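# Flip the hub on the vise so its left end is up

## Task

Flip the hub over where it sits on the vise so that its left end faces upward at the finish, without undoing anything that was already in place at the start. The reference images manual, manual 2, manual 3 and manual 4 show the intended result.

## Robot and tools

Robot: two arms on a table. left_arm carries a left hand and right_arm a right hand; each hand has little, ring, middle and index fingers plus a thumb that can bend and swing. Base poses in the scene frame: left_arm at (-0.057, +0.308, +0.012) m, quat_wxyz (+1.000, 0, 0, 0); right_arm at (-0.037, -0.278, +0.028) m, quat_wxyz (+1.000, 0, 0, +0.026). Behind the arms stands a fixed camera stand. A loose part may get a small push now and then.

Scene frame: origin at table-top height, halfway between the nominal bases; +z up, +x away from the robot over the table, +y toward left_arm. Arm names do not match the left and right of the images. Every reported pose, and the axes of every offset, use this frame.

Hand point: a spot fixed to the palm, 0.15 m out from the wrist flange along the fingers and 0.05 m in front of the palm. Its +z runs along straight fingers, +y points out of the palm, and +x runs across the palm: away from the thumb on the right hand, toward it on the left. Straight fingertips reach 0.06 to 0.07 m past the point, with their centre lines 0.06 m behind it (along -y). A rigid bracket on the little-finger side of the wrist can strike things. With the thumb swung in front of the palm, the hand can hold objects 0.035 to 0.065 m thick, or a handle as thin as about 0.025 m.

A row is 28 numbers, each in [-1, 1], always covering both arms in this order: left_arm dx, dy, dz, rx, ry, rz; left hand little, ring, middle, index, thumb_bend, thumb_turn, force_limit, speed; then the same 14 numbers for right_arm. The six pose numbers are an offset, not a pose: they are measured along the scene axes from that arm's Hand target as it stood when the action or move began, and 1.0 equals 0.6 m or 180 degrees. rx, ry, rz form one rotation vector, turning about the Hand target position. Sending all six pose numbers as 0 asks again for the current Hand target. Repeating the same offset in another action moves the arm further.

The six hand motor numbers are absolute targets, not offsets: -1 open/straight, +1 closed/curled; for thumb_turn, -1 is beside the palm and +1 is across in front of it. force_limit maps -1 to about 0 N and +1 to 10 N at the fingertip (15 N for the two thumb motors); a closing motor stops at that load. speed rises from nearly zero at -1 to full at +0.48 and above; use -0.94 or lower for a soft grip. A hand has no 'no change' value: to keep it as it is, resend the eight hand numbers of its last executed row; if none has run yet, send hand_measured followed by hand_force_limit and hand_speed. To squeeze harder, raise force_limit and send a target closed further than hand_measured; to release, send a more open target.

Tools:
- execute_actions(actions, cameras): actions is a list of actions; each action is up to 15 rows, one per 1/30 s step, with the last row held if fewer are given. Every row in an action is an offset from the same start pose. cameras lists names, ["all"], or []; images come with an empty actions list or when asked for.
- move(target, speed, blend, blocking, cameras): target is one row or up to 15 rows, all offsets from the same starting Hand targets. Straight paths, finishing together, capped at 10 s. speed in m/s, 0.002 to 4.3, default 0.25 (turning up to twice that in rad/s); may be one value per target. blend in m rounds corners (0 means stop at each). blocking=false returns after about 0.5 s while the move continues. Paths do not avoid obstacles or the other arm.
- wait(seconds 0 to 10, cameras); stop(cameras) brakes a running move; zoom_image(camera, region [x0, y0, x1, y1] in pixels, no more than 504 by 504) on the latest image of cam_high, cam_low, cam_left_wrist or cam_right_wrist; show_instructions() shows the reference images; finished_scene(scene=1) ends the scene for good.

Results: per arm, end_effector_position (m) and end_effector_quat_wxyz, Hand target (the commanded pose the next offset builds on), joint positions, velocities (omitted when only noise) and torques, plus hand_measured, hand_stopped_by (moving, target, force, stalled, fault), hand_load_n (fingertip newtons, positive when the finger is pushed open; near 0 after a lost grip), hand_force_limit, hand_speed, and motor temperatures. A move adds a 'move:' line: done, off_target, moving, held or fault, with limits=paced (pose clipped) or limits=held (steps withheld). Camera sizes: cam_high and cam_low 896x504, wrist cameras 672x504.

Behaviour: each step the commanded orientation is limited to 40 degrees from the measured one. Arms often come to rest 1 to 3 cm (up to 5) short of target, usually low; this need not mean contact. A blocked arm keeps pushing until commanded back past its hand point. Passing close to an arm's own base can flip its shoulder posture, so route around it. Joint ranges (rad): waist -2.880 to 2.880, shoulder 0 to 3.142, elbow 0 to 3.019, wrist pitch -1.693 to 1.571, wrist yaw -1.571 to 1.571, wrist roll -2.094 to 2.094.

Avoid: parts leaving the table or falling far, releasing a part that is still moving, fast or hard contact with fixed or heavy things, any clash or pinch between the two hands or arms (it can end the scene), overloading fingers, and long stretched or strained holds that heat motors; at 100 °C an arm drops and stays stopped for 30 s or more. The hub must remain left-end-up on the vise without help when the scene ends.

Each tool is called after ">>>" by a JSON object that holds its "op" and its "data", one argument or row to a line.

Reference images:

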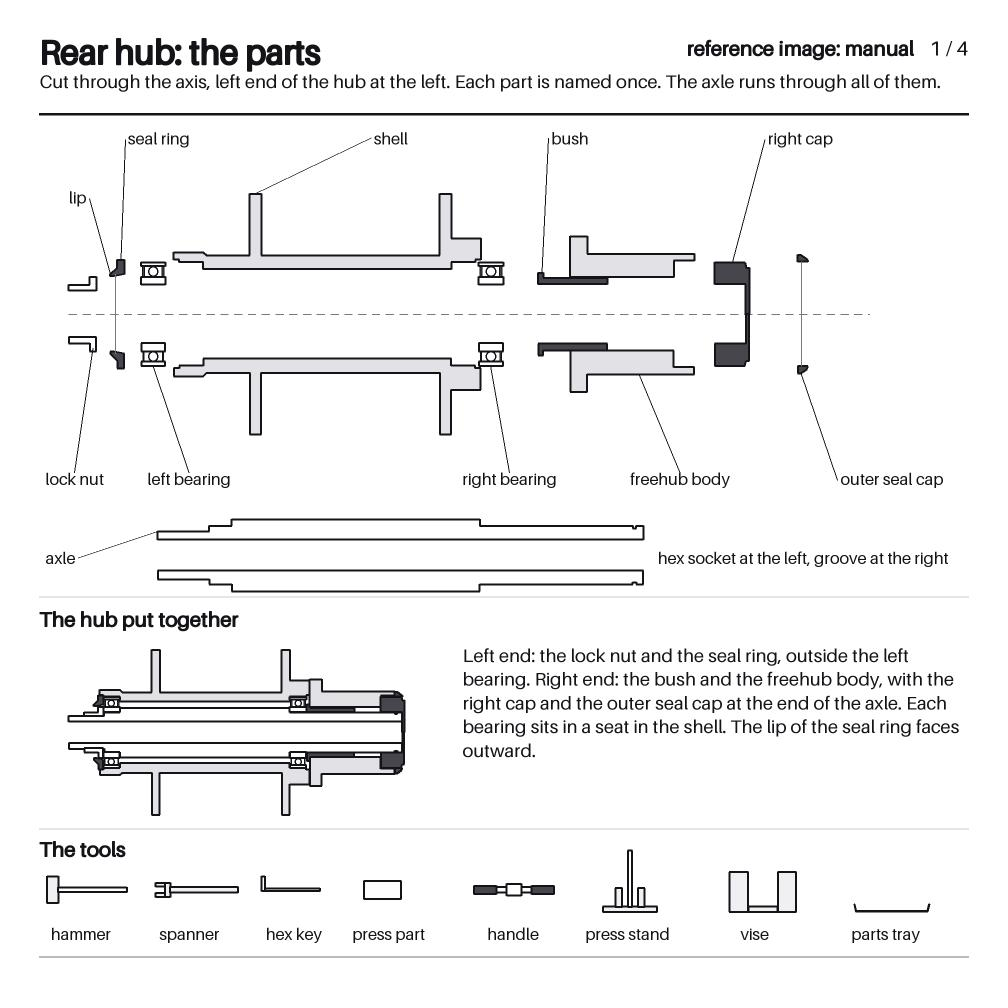

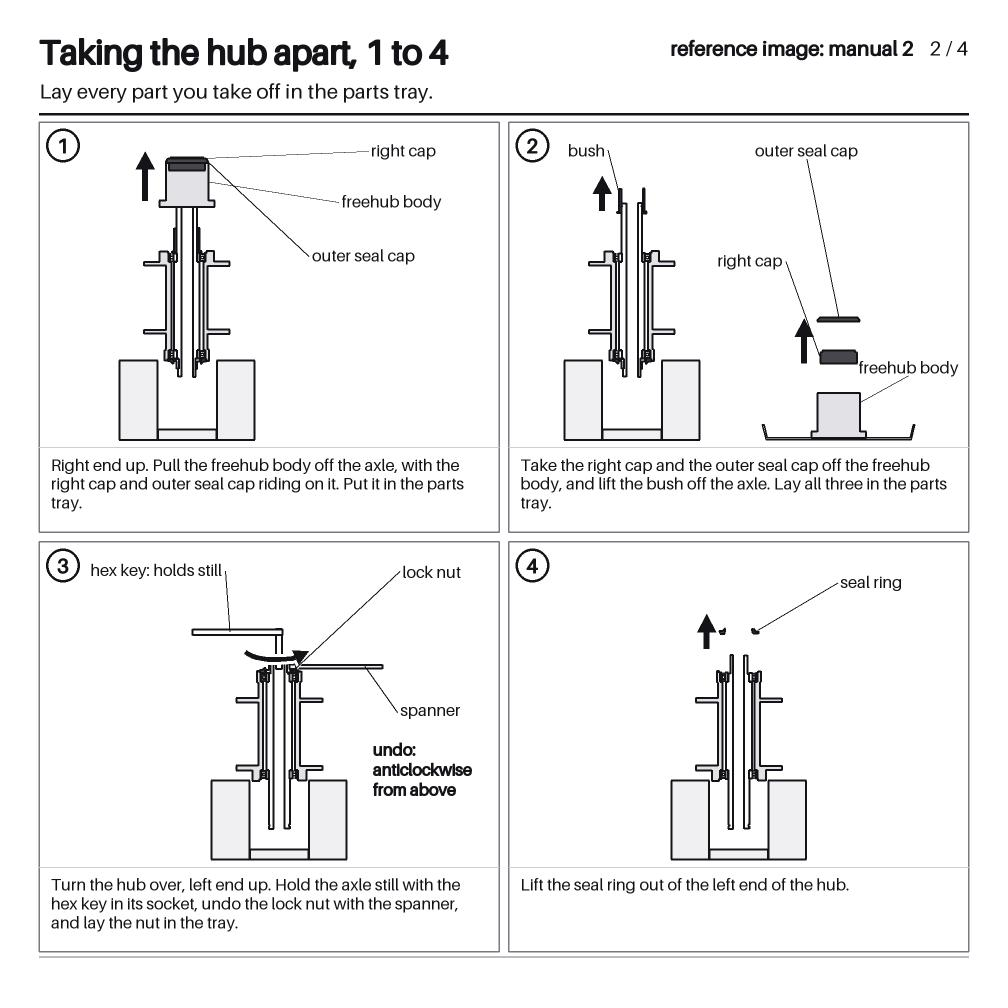

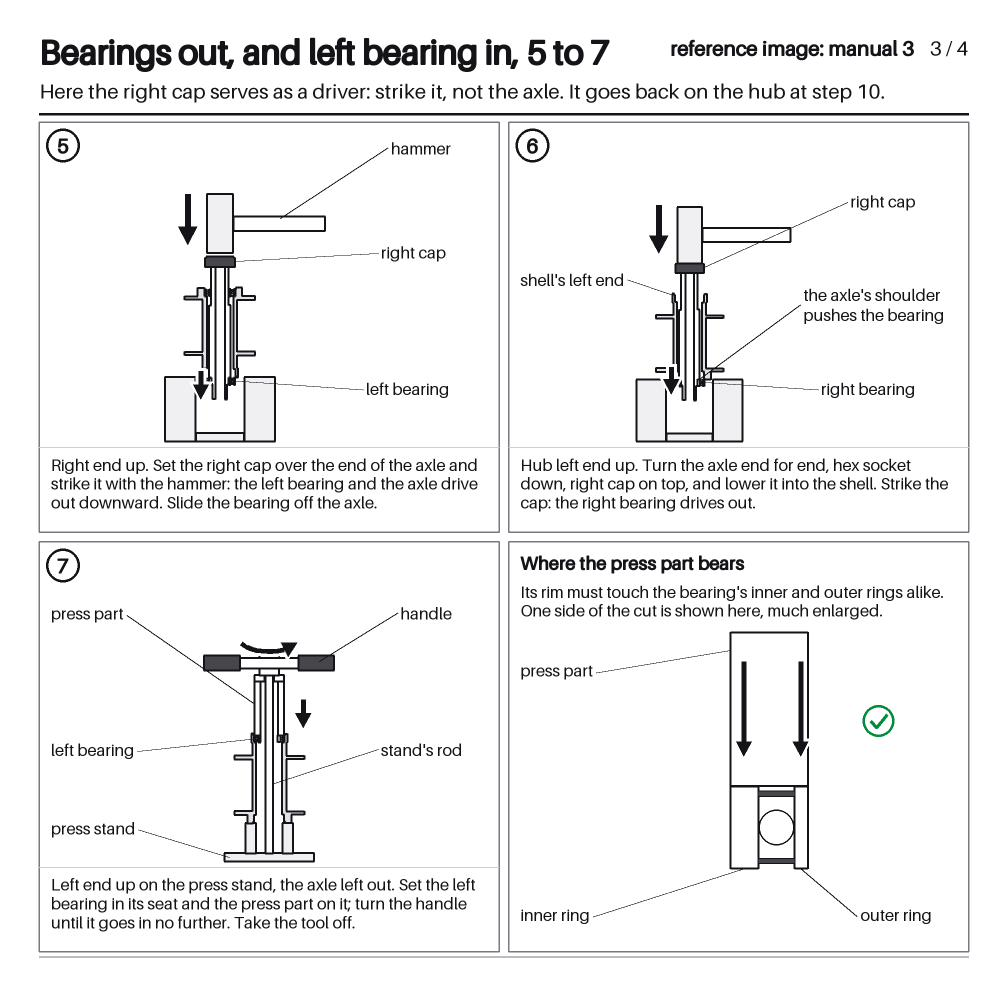

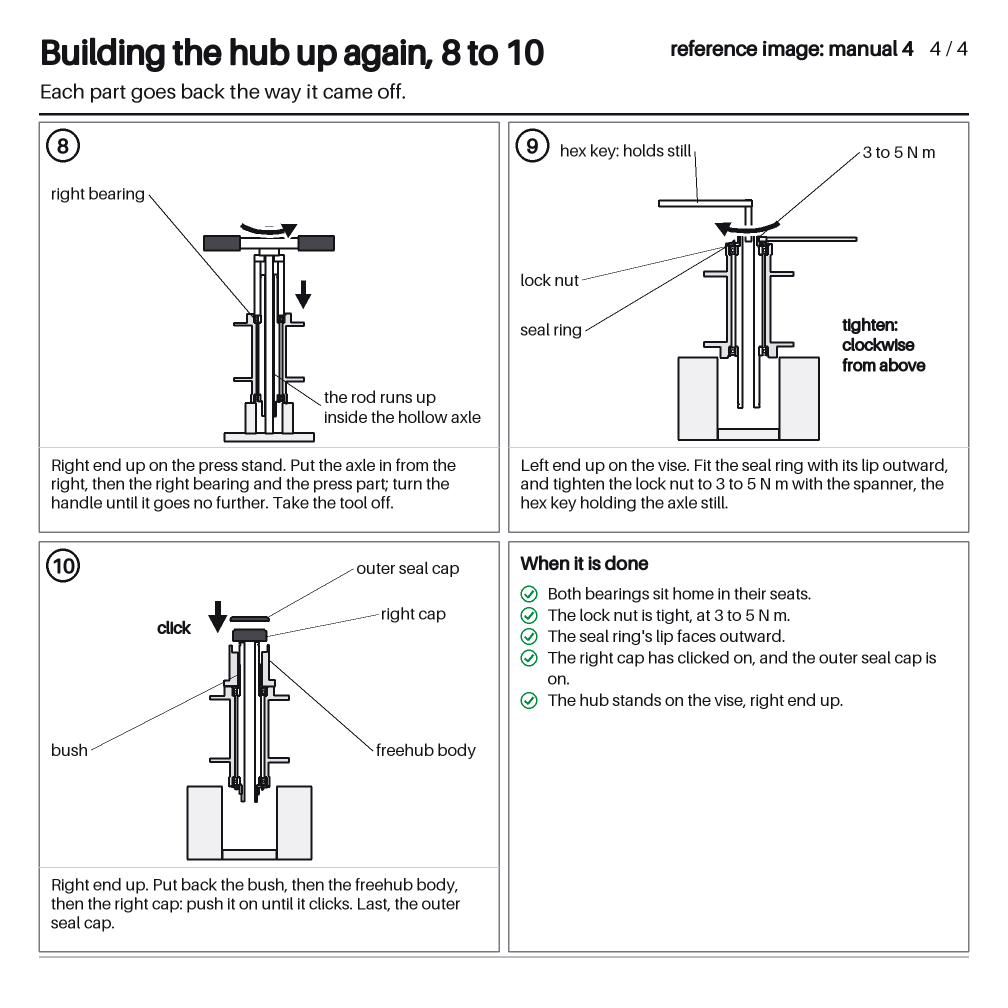

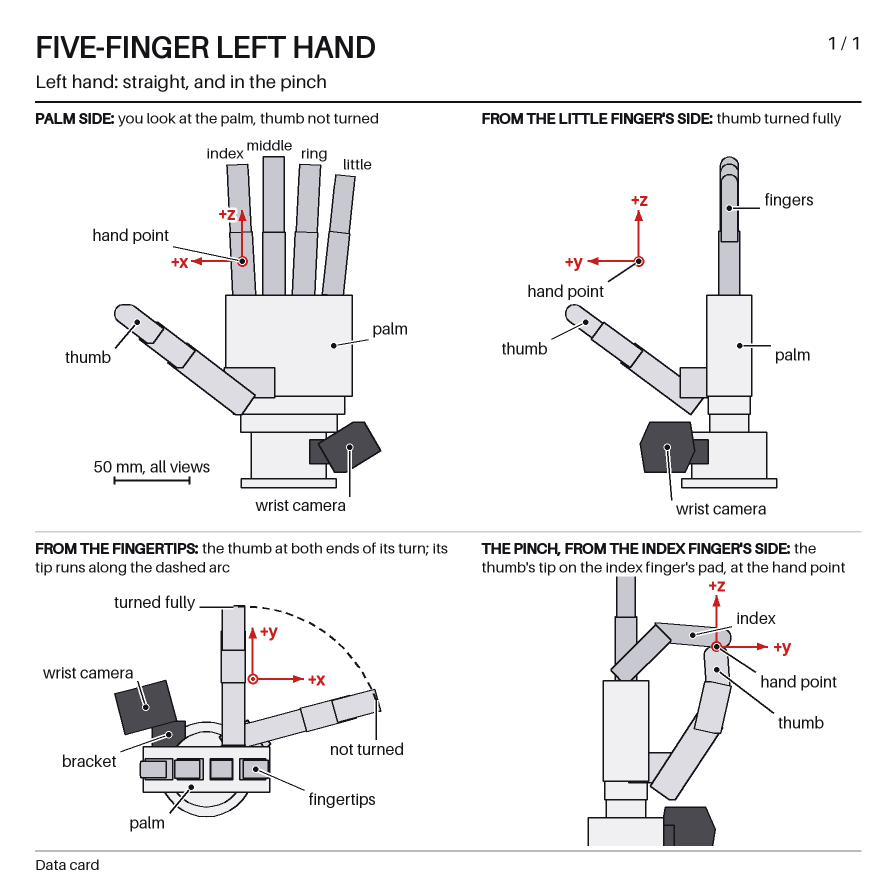

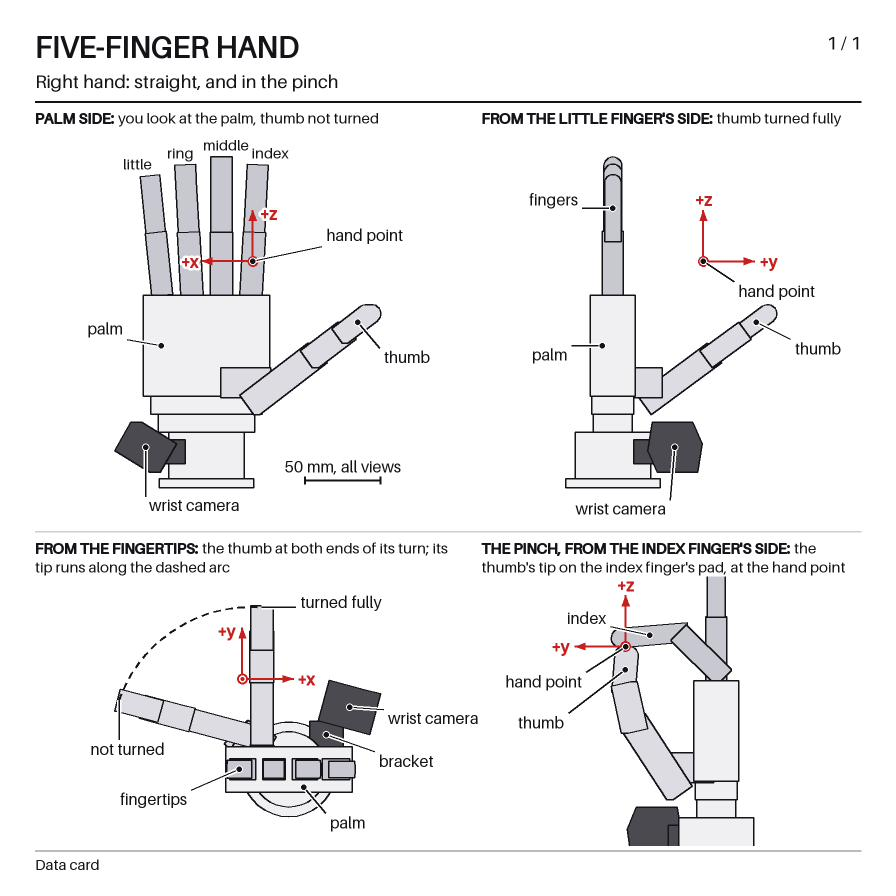

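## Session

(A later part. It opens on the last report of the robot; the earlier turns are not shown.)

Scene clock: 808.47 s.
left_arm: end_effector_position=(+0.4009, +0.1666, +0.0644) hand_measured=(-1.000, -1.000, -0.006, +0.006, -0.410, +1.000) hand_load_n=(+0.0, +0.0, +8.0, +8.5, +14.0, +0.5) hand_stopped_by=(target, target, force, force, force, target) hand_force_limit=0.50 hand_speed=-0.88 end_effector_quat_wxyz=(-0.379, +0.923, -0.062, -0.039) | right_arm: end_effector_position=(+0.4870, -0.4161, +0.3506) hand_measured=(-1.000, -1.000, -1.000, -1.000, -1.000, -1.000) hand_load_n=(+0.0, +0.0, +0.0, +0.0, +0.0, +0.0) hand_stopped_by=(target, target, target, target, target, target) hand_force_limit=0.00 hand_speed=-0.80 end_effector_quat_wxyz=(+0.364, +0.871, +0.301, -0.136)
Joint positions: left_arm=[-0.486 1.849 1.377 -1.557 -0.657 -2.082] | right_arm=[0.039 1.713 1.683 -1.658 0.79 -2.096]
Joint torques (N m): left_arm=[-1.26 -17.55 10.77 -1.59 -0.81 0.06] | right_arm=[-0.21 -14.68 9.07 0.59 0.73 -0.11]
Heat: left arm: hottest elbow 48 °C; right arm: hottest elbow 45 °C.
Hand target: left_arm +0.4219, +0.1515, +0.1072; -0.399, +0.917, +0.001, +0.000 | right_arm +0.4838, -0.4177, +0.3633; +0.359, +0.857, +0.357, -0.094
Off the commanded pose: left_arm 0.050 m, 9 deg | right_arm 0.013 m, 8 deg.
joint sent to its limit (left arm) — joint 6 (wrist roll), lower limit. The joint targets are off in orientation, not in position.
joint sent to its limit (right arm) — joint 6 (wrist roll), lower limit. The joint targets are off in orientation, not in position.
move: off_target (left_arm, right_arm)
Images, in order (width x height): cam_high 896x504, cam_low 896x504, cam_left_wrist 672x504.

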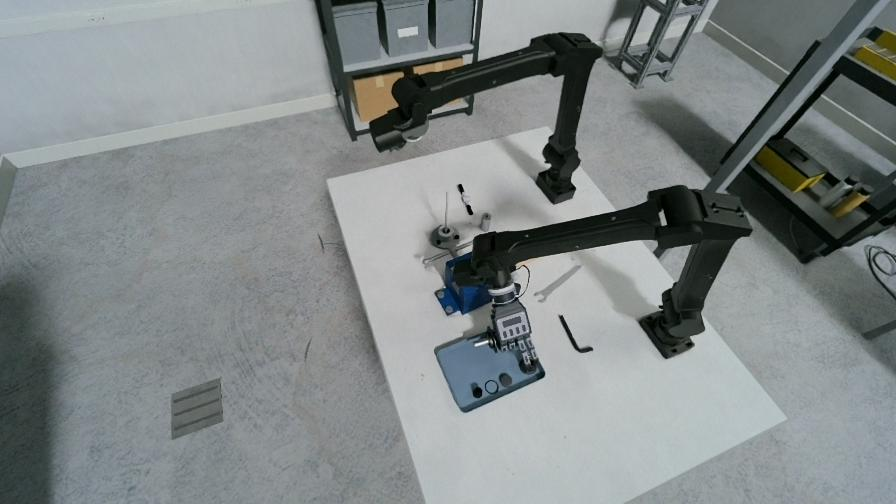

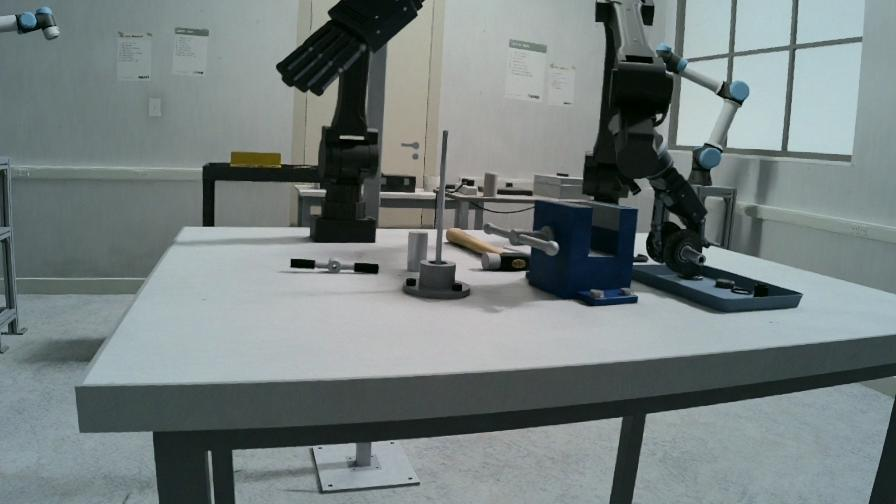

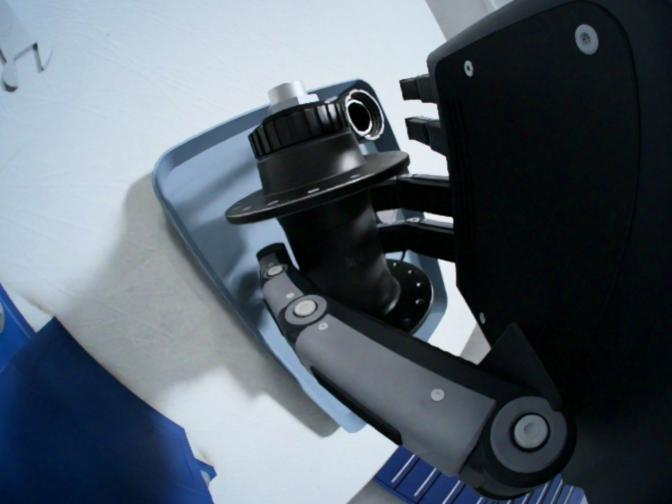

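>>> {"op": "move", "data": {
  "target": [
    [0.03,-0.01,0.04,0,0,0,-1,-1,0.9,0.9,0.9,1,0.5,-0.88,0,0,0,0,0,0,-1,-1,-1,-1,-1,-1,0,-0.8],
    [0.03,-0.01,0.3,0,0,0,-1,-1,0.9,0.9,0.9,1,0.5,-0.88,0,0,0,0,0,0,-1,-1,-1,-1,-1,-1,0,-0.8]
  ],
  "speed": 0.12,
  "blend": [0.01,0],
  "cameras": ["cam_high","cam_low","cam_left_wrist"]
}}

>>> {"op": "zoom_image", "data": {
  "camera": "cam_low",
  "region": [580, 60, 830, 310]
}}

Scene clock: 818.50 s.
left_arm: end_effector_position=(+0.4267, +0.1550, +0.2330) hand_measured=(-1.000, -1.000, -0.006, +0.006, -0.410, +1.000) hand_load_n=(+0.0, +0.0, +8.5, +8.5, +14.0, +0.5) hand_stopped_by=(target, target, force, force, force, target) hand_force_limit=0.50 hand_speed=-0.88 end_effector_quat_wxyz=(-0.345, +0.934, -0.060, +0.073) | right_arm: end_effector_position=(+0.4870, -0.4161, +0.3506) hand_measured=(-1.000, -1.000, -1.000, -1.000, -1.000, -1.000) hand_load_n=(+0.0, +0.0, +0.0, +0.0, +0.0, +0.0) hand_stopped_by=(target, target, target, target, target, target) hand_force_limit=0.00 hand_speed=-0.80 end_effector_quat_wxyz=(+0.364, +0.871, +0.301, -0.136)
Joint positions: left_arm=[-0.491 1.63 1.556 -1.684 -0.699 -2.001] | right_arm=[0.039 1.713 1.683 -1.658 0.79 -2.096]
Joint torques (N m): left_arm=[-0.38 -16.15 13.31 -0.84 -1.15 0.14] | right_arm=[-0.44 -14.86 8.96 0.62 0.7 -0.11]
Heat: left arm: hottest elbow 51 °C; right arm: hottest elbow 45 °C.
Hand target: left_arm +0.4399, +0.1454, +0.2871; -0.399, +0.917, +0.001, +0.000 | right_arm +0.4838, -0.4177, +0.3633; +0.359, +0.857, +0.357, -0.094
Off the commanded pose: left_arm 0.057 m, 13 deg | right_arm 0.013 m, 8 deg.
joint sent to its limit (left arm) — joint 4 (wrist pitch), lower limit. The joint targets are off in position and orientation.
joint sent to its limit (right arm) — joint 6 (wrist roll), lower limit. The joint targets are off in orientation, not in position.
move: off_target (left_arm, right_arm)
Images, in order (width x height): cam_high 896x504, cam_low 896x504, cam_left_wrist 672x504.

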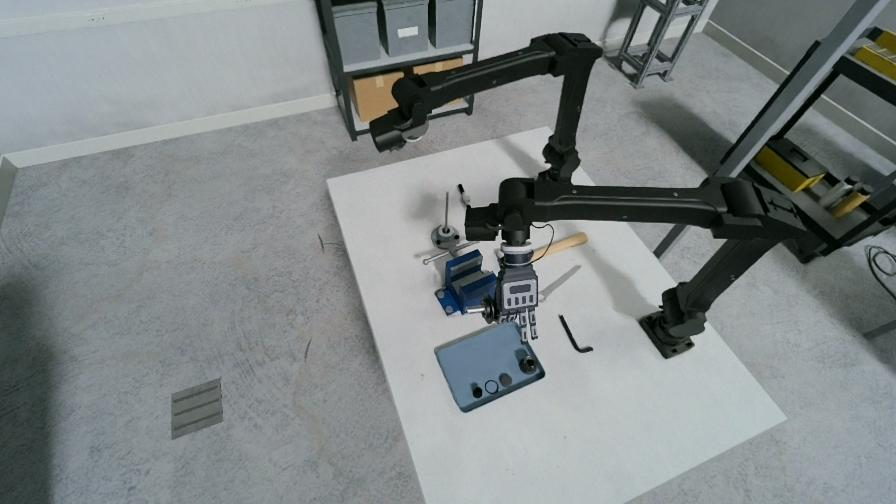

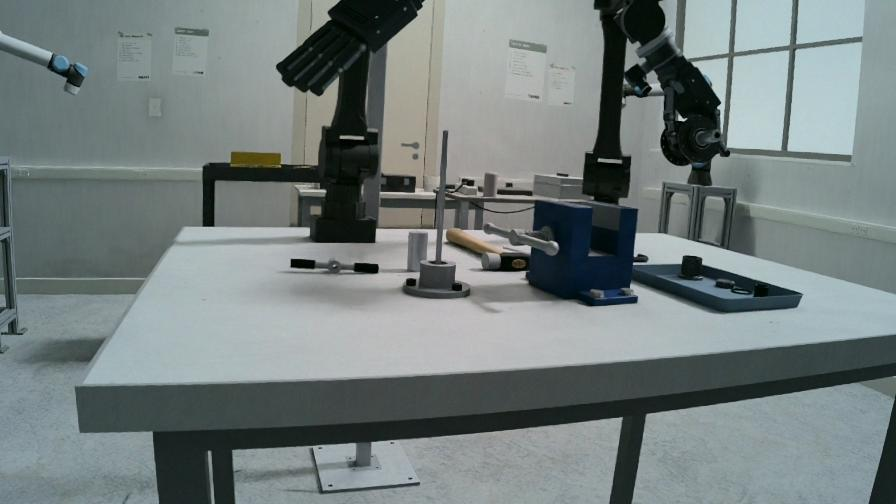

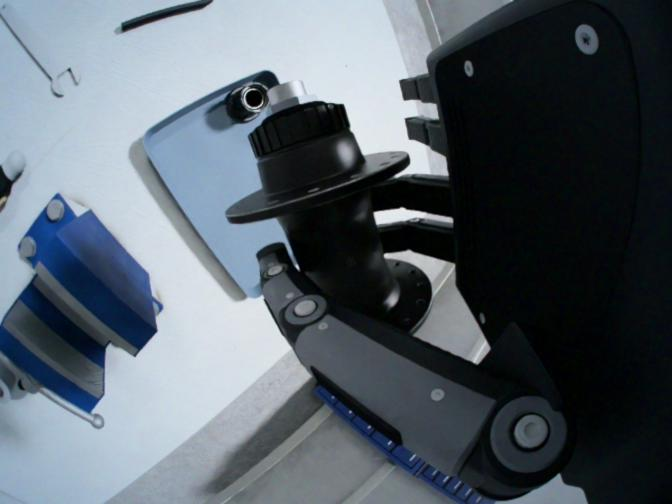

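Scaled by 2.016 from the camera's 896x504 image, which has a finer 1280x720 frame.

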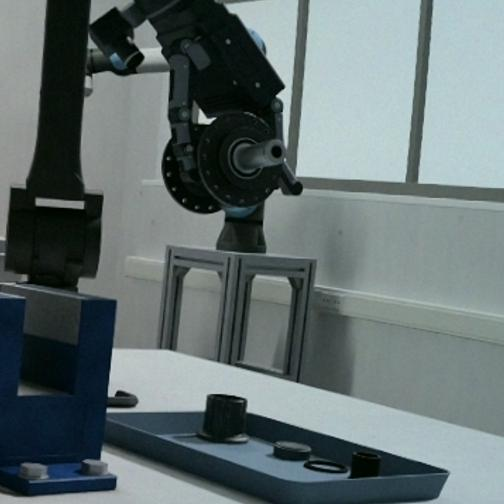

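>>> {"op": "move", "data": {
  "target": [-0.083,0.008,0.188,0.1867,-0.1867,-0.4744,-1,-1,0.9,0.9,0.9,1,0.5,-0.88,0,0,0,0,0,0,-1,-1,-1,-1,-1,-1,0,-0.8],
  "speed": 0.22,
  "cameras": ["cam_high","cam_low","cam_left_wrist"]
}}

Scene clock: 845.07 s.
left_arm: end_effector_position=(+0.3876, +0.1458, +0.3442) hand_measured=(-1.000, -1.000, -0.006, +0.006, -0.410, +1.000) hand_load_n=(+0.0, +0.0, +7.0, +6.5, +15.0, +1.0) hand_stopped_by=(target, target, force, force, force, target) hand_force_limit=0.50 hand_speed=-0.88 end_effector_quat_wxyz=(+0.482, -0.513, +0.543, -0.458) | right_arm: end_effector_position=(+0.4870, -0.4161, +0.3506) hand_measured=(-1.000, -1.000, -1.000, -1.000, -1.000, -1.000) hand_load_n=(+0.0, +0.0, +0.0, +0.0, +0.0, +0.0) hand_stopped_by=(target, target, target, target, target, target) hand_force_limit=0.00 hand_speed=-0.80 end_effector_quat_wxyz=(+0.364, +0.871, +0.301, -0.136)
Joint positions: left_arm=[-0.477 0.896 0.784 -0.018 -0.469 -0.005] | right_arm=[0.039 1.713 1.683 -1.658 0.79 -2.096]
Joint torques (N m): left_arm=[0.38 -7.18 11.93 3.48 -0.03 0.11] | right_arm=[-0.5 -14.97 8.96 0.57 0.72 -0.12]
Motor temperatures (°C): left_arm=[31 42 59 33 38 30] | right_arm=[32 44 45 30 37 32]
Heat: left arm: hottest elbow 59 °C; right arm: hottest elbow 45 °C.
Hand target: left_arm +0.3901, +0.1503, +0.3997; +0.500, -0.501, +0.500, -0.500 | right_arm +0.4838, -0.4177, +0.3633; +0.359, +0.857, +0.357, -0.094
Off the commanded pose: left_arm 0.056 m, 7 deg | right_arm 0.013 m, 8 deg.
joint sent to its limit (right arm) — joint 6 (wrist roll), lower limit. The joint targets are off in orientation, not in position.
move: off_target (left_arm, right_arm)
Images, in order (width x height): cam_high 896x504, cam_low 896x504, cam_left_wrist 672x504.

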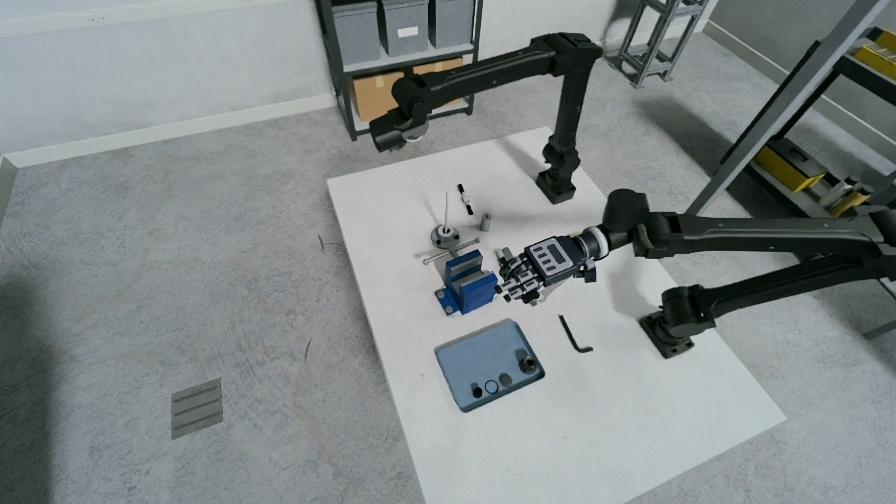

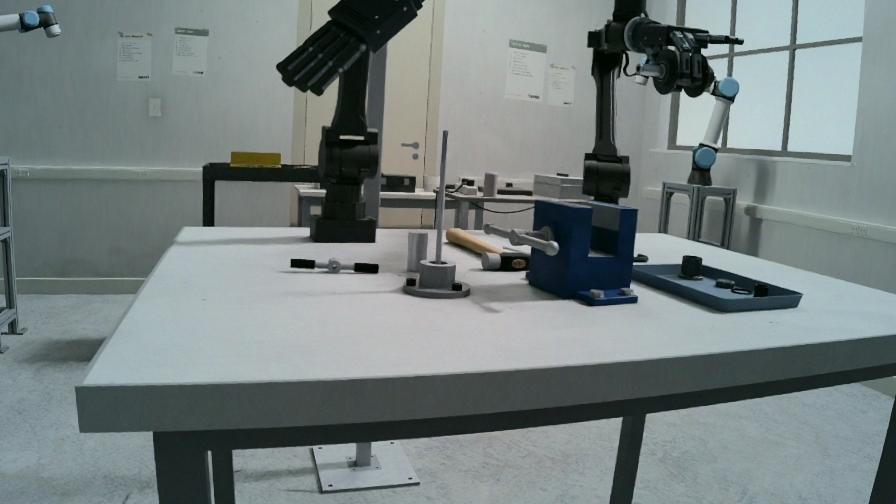

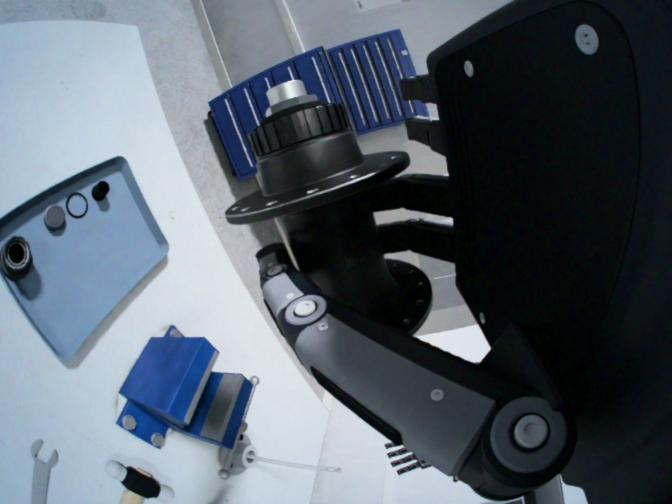

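>>> {"op": "move", "data": {
  "target": [0.0,-0.2,0.0,0.5,0,0,-1,-1,0.9,0.9,0.9,1,0.5,-0.88,0,0,0,0,0,0,-1,-1,-1,-1,-1,-1,0,-0.8],
  "speed": 0.22,
  "cameras": ["cam_high","cam_low","cam_left_wrist"]
}}

>>> {"op": "zoom_image", "data": {
  "camera": "cam_low",
  "region": [480, 20, 680, 220]
}}

>>> {"op": "zoom_image", "data": {
  "camera": "cam_high",
  "region": [430, 190, 580, 310]
}}

Scene clock: 853.03 s.
left_arm: end_effector_position=(+0.3811, +0.0450, +0.3403) hand_measured=(-1.000, -1.000, -0.006, +0.006, -0.410, +1.000) hand_load_n=(+0.0, +0.0, +8.0, +9.5, +13.5, +2.0) hand_stopped_by=(target, target, force, force, force, target) hand_force_limit=0.50 hand_speed=-0.88 end_effector_quat_wxyz=(+0.677, +0.021, +0.736, +0.026) | right_arm: end_effector_position=(+0.4870, -0.4161, +0.3506) hand_measured=(-1.000, -1.000, -1.000, -1.000, -1.000, -1.000) hand_load_n=(+0.5, -0.5, +0.0, +0.0, +0.0, +0.0) hand_stopped_by=(target, target, target, target, target, target) hand_force_limit=0.00 hand_speed=-0.80 end_effector_quat_wxyz=(+0.364, +0.871, +0.301, -0.136)
Joint positions: left_arm=[-0.924 1.279 0.928 0.211 -0.929 1.526] | right_arm=[0.039 1.713 1.683 -1.658 0.79 -2.096]
Joint torques (N m): left_arm=[-0.32 -9.52 15.1 2.58 -0.31 0.49] | right_arm=[0.09 -14.8 9.03 0.5 0.74 -0.16]
Motor temperatures (°C): left_arm=[31 41 59 33 38 30] | right_arm=[32 44 45 30 37 32]
Heat: left arm: hottest elbow 59 °C; right arm: hottest elbow 45 °C.
Hand target: left_arm +0.3901, +0.0303, +0.4000; +0.708, -0.001, +0.707, +0.000 | right_arm +0.4838, -0.4177, +0.3633; +0.359, +0.857, +0.357, -0.094
Off the commanded pose: left_arm 0.062 m, 6 deg | right_arm 0.013 m, 8 deg.
joint sent to its limit (right arm) — joint 6 (wrist roll), lower limit. The joint targets are off in orientation, not in position.
move: off_target (left_arm, right_arm)
Images, in order (width x height): cam_high 896x504, cam_low 896x504, cam_left_wrist 672x504.

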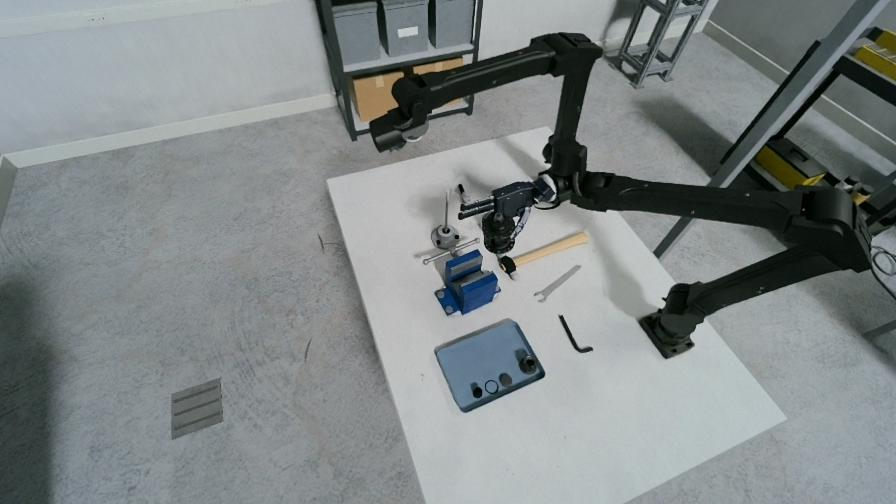

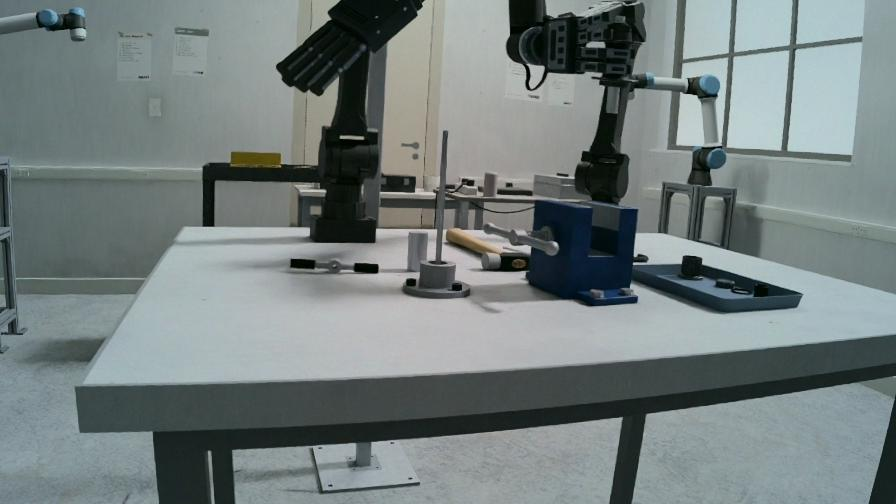

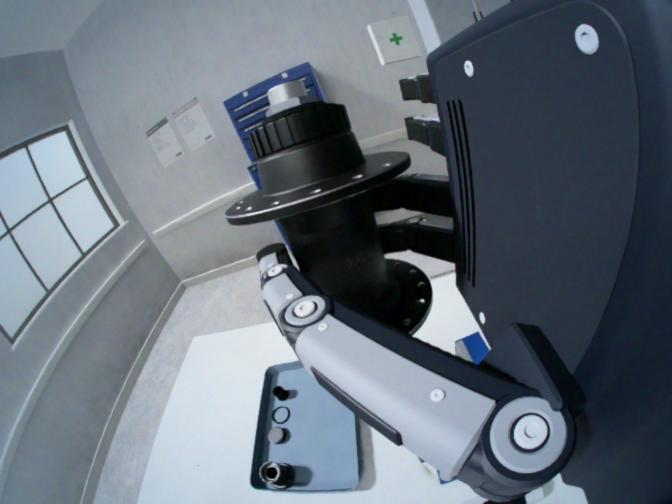

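Scaled by 2.520 from the camera's 896x504 image, which has a finer 1280x720 frame.

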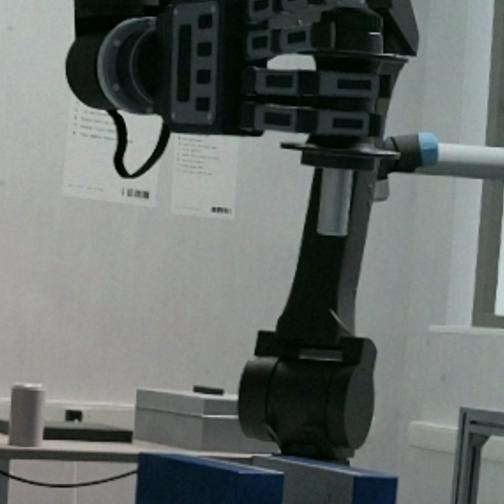

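Scaled by 3.360 from the camera's 896x504 image, which has a finer 1280x720 frame.

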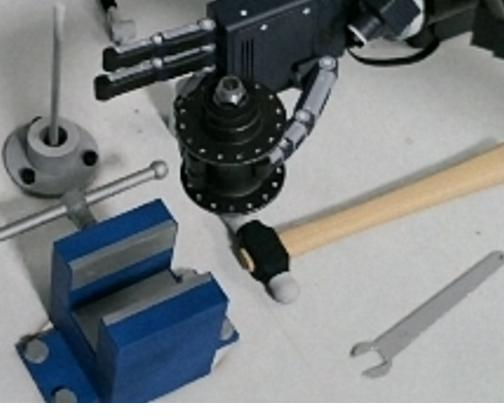

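>>> {"op": "move", "data": {
  "target": [0.04,-0.09,-0.05,-0.022,-0.032,0,-1,-1,0.9,0.9,0.9,1,0.5,-0.88,0,0,0,0,0,0,-1,-1,-1,-1,-1,-1,0,-0.8],
  "speed": 0.15,
  "cameras": ["cam_high","cam_low","cam_left_wrist"]
}}

>>> {"op": "zoom_image", "data": {
  "camera": "cam_low",
  "region": [500, 40, 680, 220]
}}

>>> {"op": "zoom_image", "data": {
  "camera": "cam_high",
  "region": [430, 190, 550, 310]
}}

Scene clock: 867.47 s.
left_arm: end_effector_position=(+0.4047, -0.0091, +0.3084) hand_measured=(-1.000, -1.000, -0.006, +0.006, -0.410, +1.000) hand_load_n=(+0.0, +0.0, +7.0, +9.0, +14.0, +2.5) hand_stopped_by=(target, target, force, force, force, target) hand_force_limit=0.50 hand_speed=-0.88 end_effector_quat_wxyz=(+0.713, +0.002, +0.701, +0.003) | right_arm: end_effector_position=(+0.4870, -0.4161, +0.3506) hand_measured=(-1.000, -1.000, -1.000, -1.000, -1.000, -1.000) hand_load_n=(+0.0, +0.0, +0.0, +0.0, +0.0, +0.0) hand_stopped_by=(target, target, target, target, target, target) hand_force_limit=0.00 hand_speed=-0.80 end_effector_quat_wxyz=(+0.364, +0.871, +0.301, -0.136)
Joint positions: left_arm=[-0.956 1.488 0.962 0.555 -0.958 1.602] | right_arm=[0.039 1.713 1.683 -1.658 0.79 -2.096]
Joint torques (N m): left_arm=[0.03 -12.63 14.32 2.54 0 0.51] | right_arm=[-0.21 -14.8 8.88 0.43 0.73 -0.12]
Motor temperatures (°C): left_arm=[31 41 61 33 37 30] | right_arm=[32 44 45 30 37 32]
Heat: left arm: hottest elbow 61 °C; right arm: hottest elbow 45 °C.
Hand target: left_arm +0.4140, -0.0238, +0.3699; +0.742, -0.025, +0.670, -0.025 | right_arm +0.4838, -0.4177, +0.3633; +0.359, +0.857, +0.357, -0.094
Off the commanded pose: left_arm 0.064 m, 7 deg | right_arm 0.013 m, 8 deg.
joint sent to its limit (right arm) — joint 6 (wrist roll), lower limit. The joint targets are off in orientation, not in position.
move: off_target (left_arm, right_arm)
Images, in order (width x height): cam_high 896x504, cam_low 896x504, cam_left_wrist 672x504.

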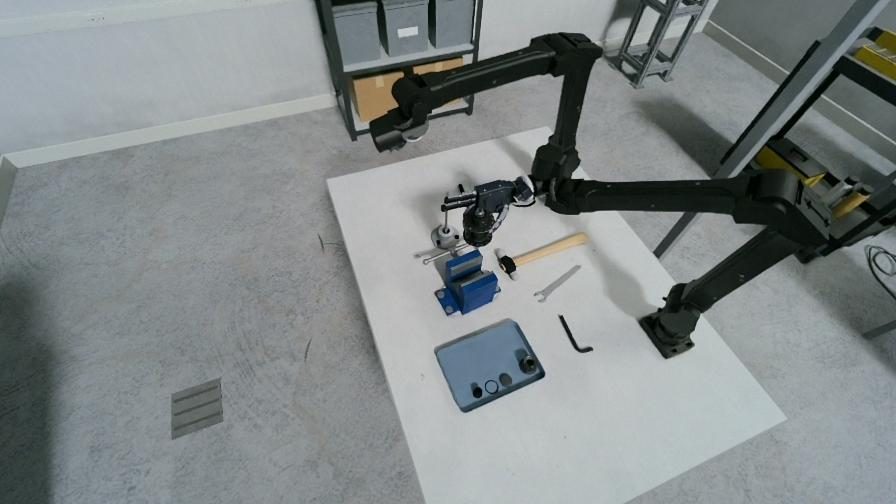

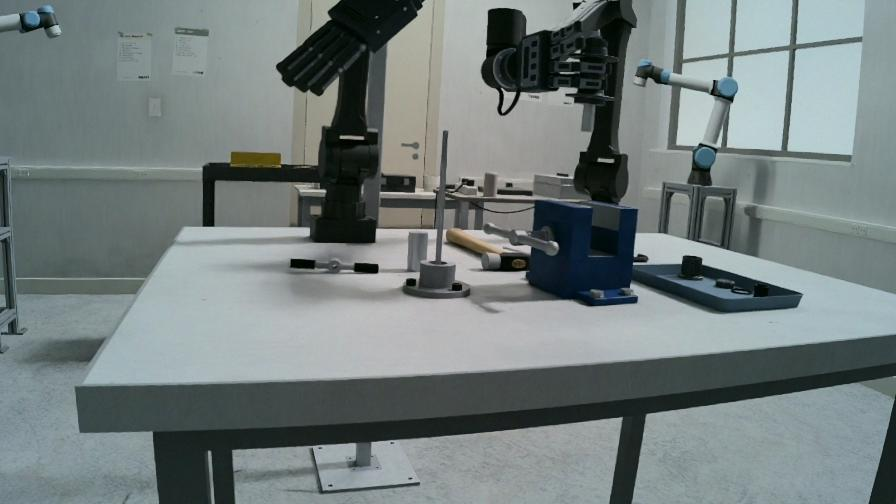

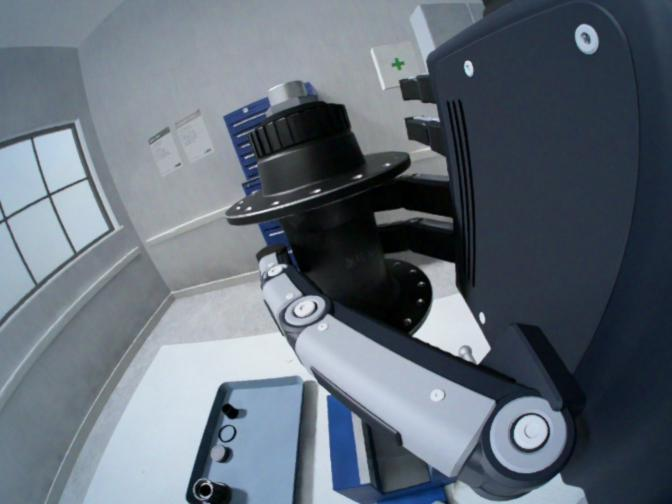

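Scaled by 2.800 from the camera's 896x504 image, which has a finer 1280x720 frame.

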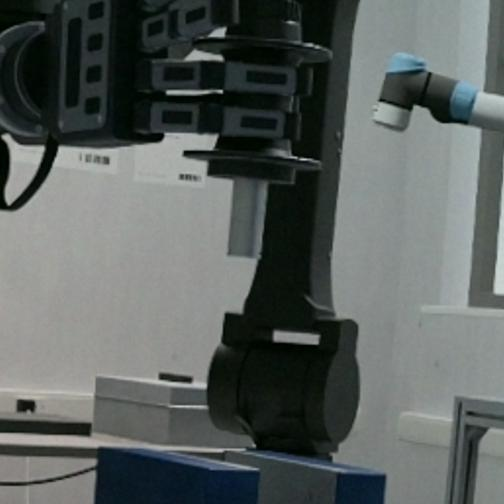

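Scaled by 4.200 from the camera's 896x504 image, which has a finer 1280x720 frame.

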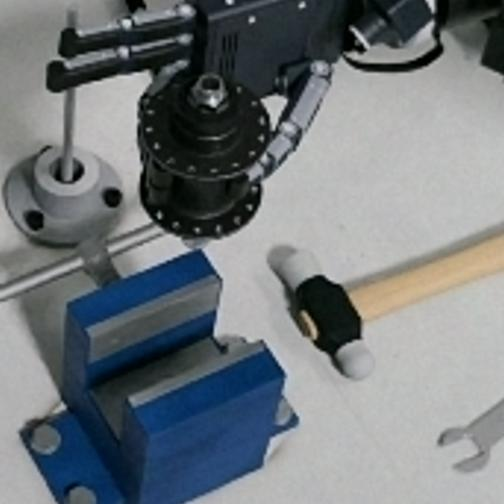

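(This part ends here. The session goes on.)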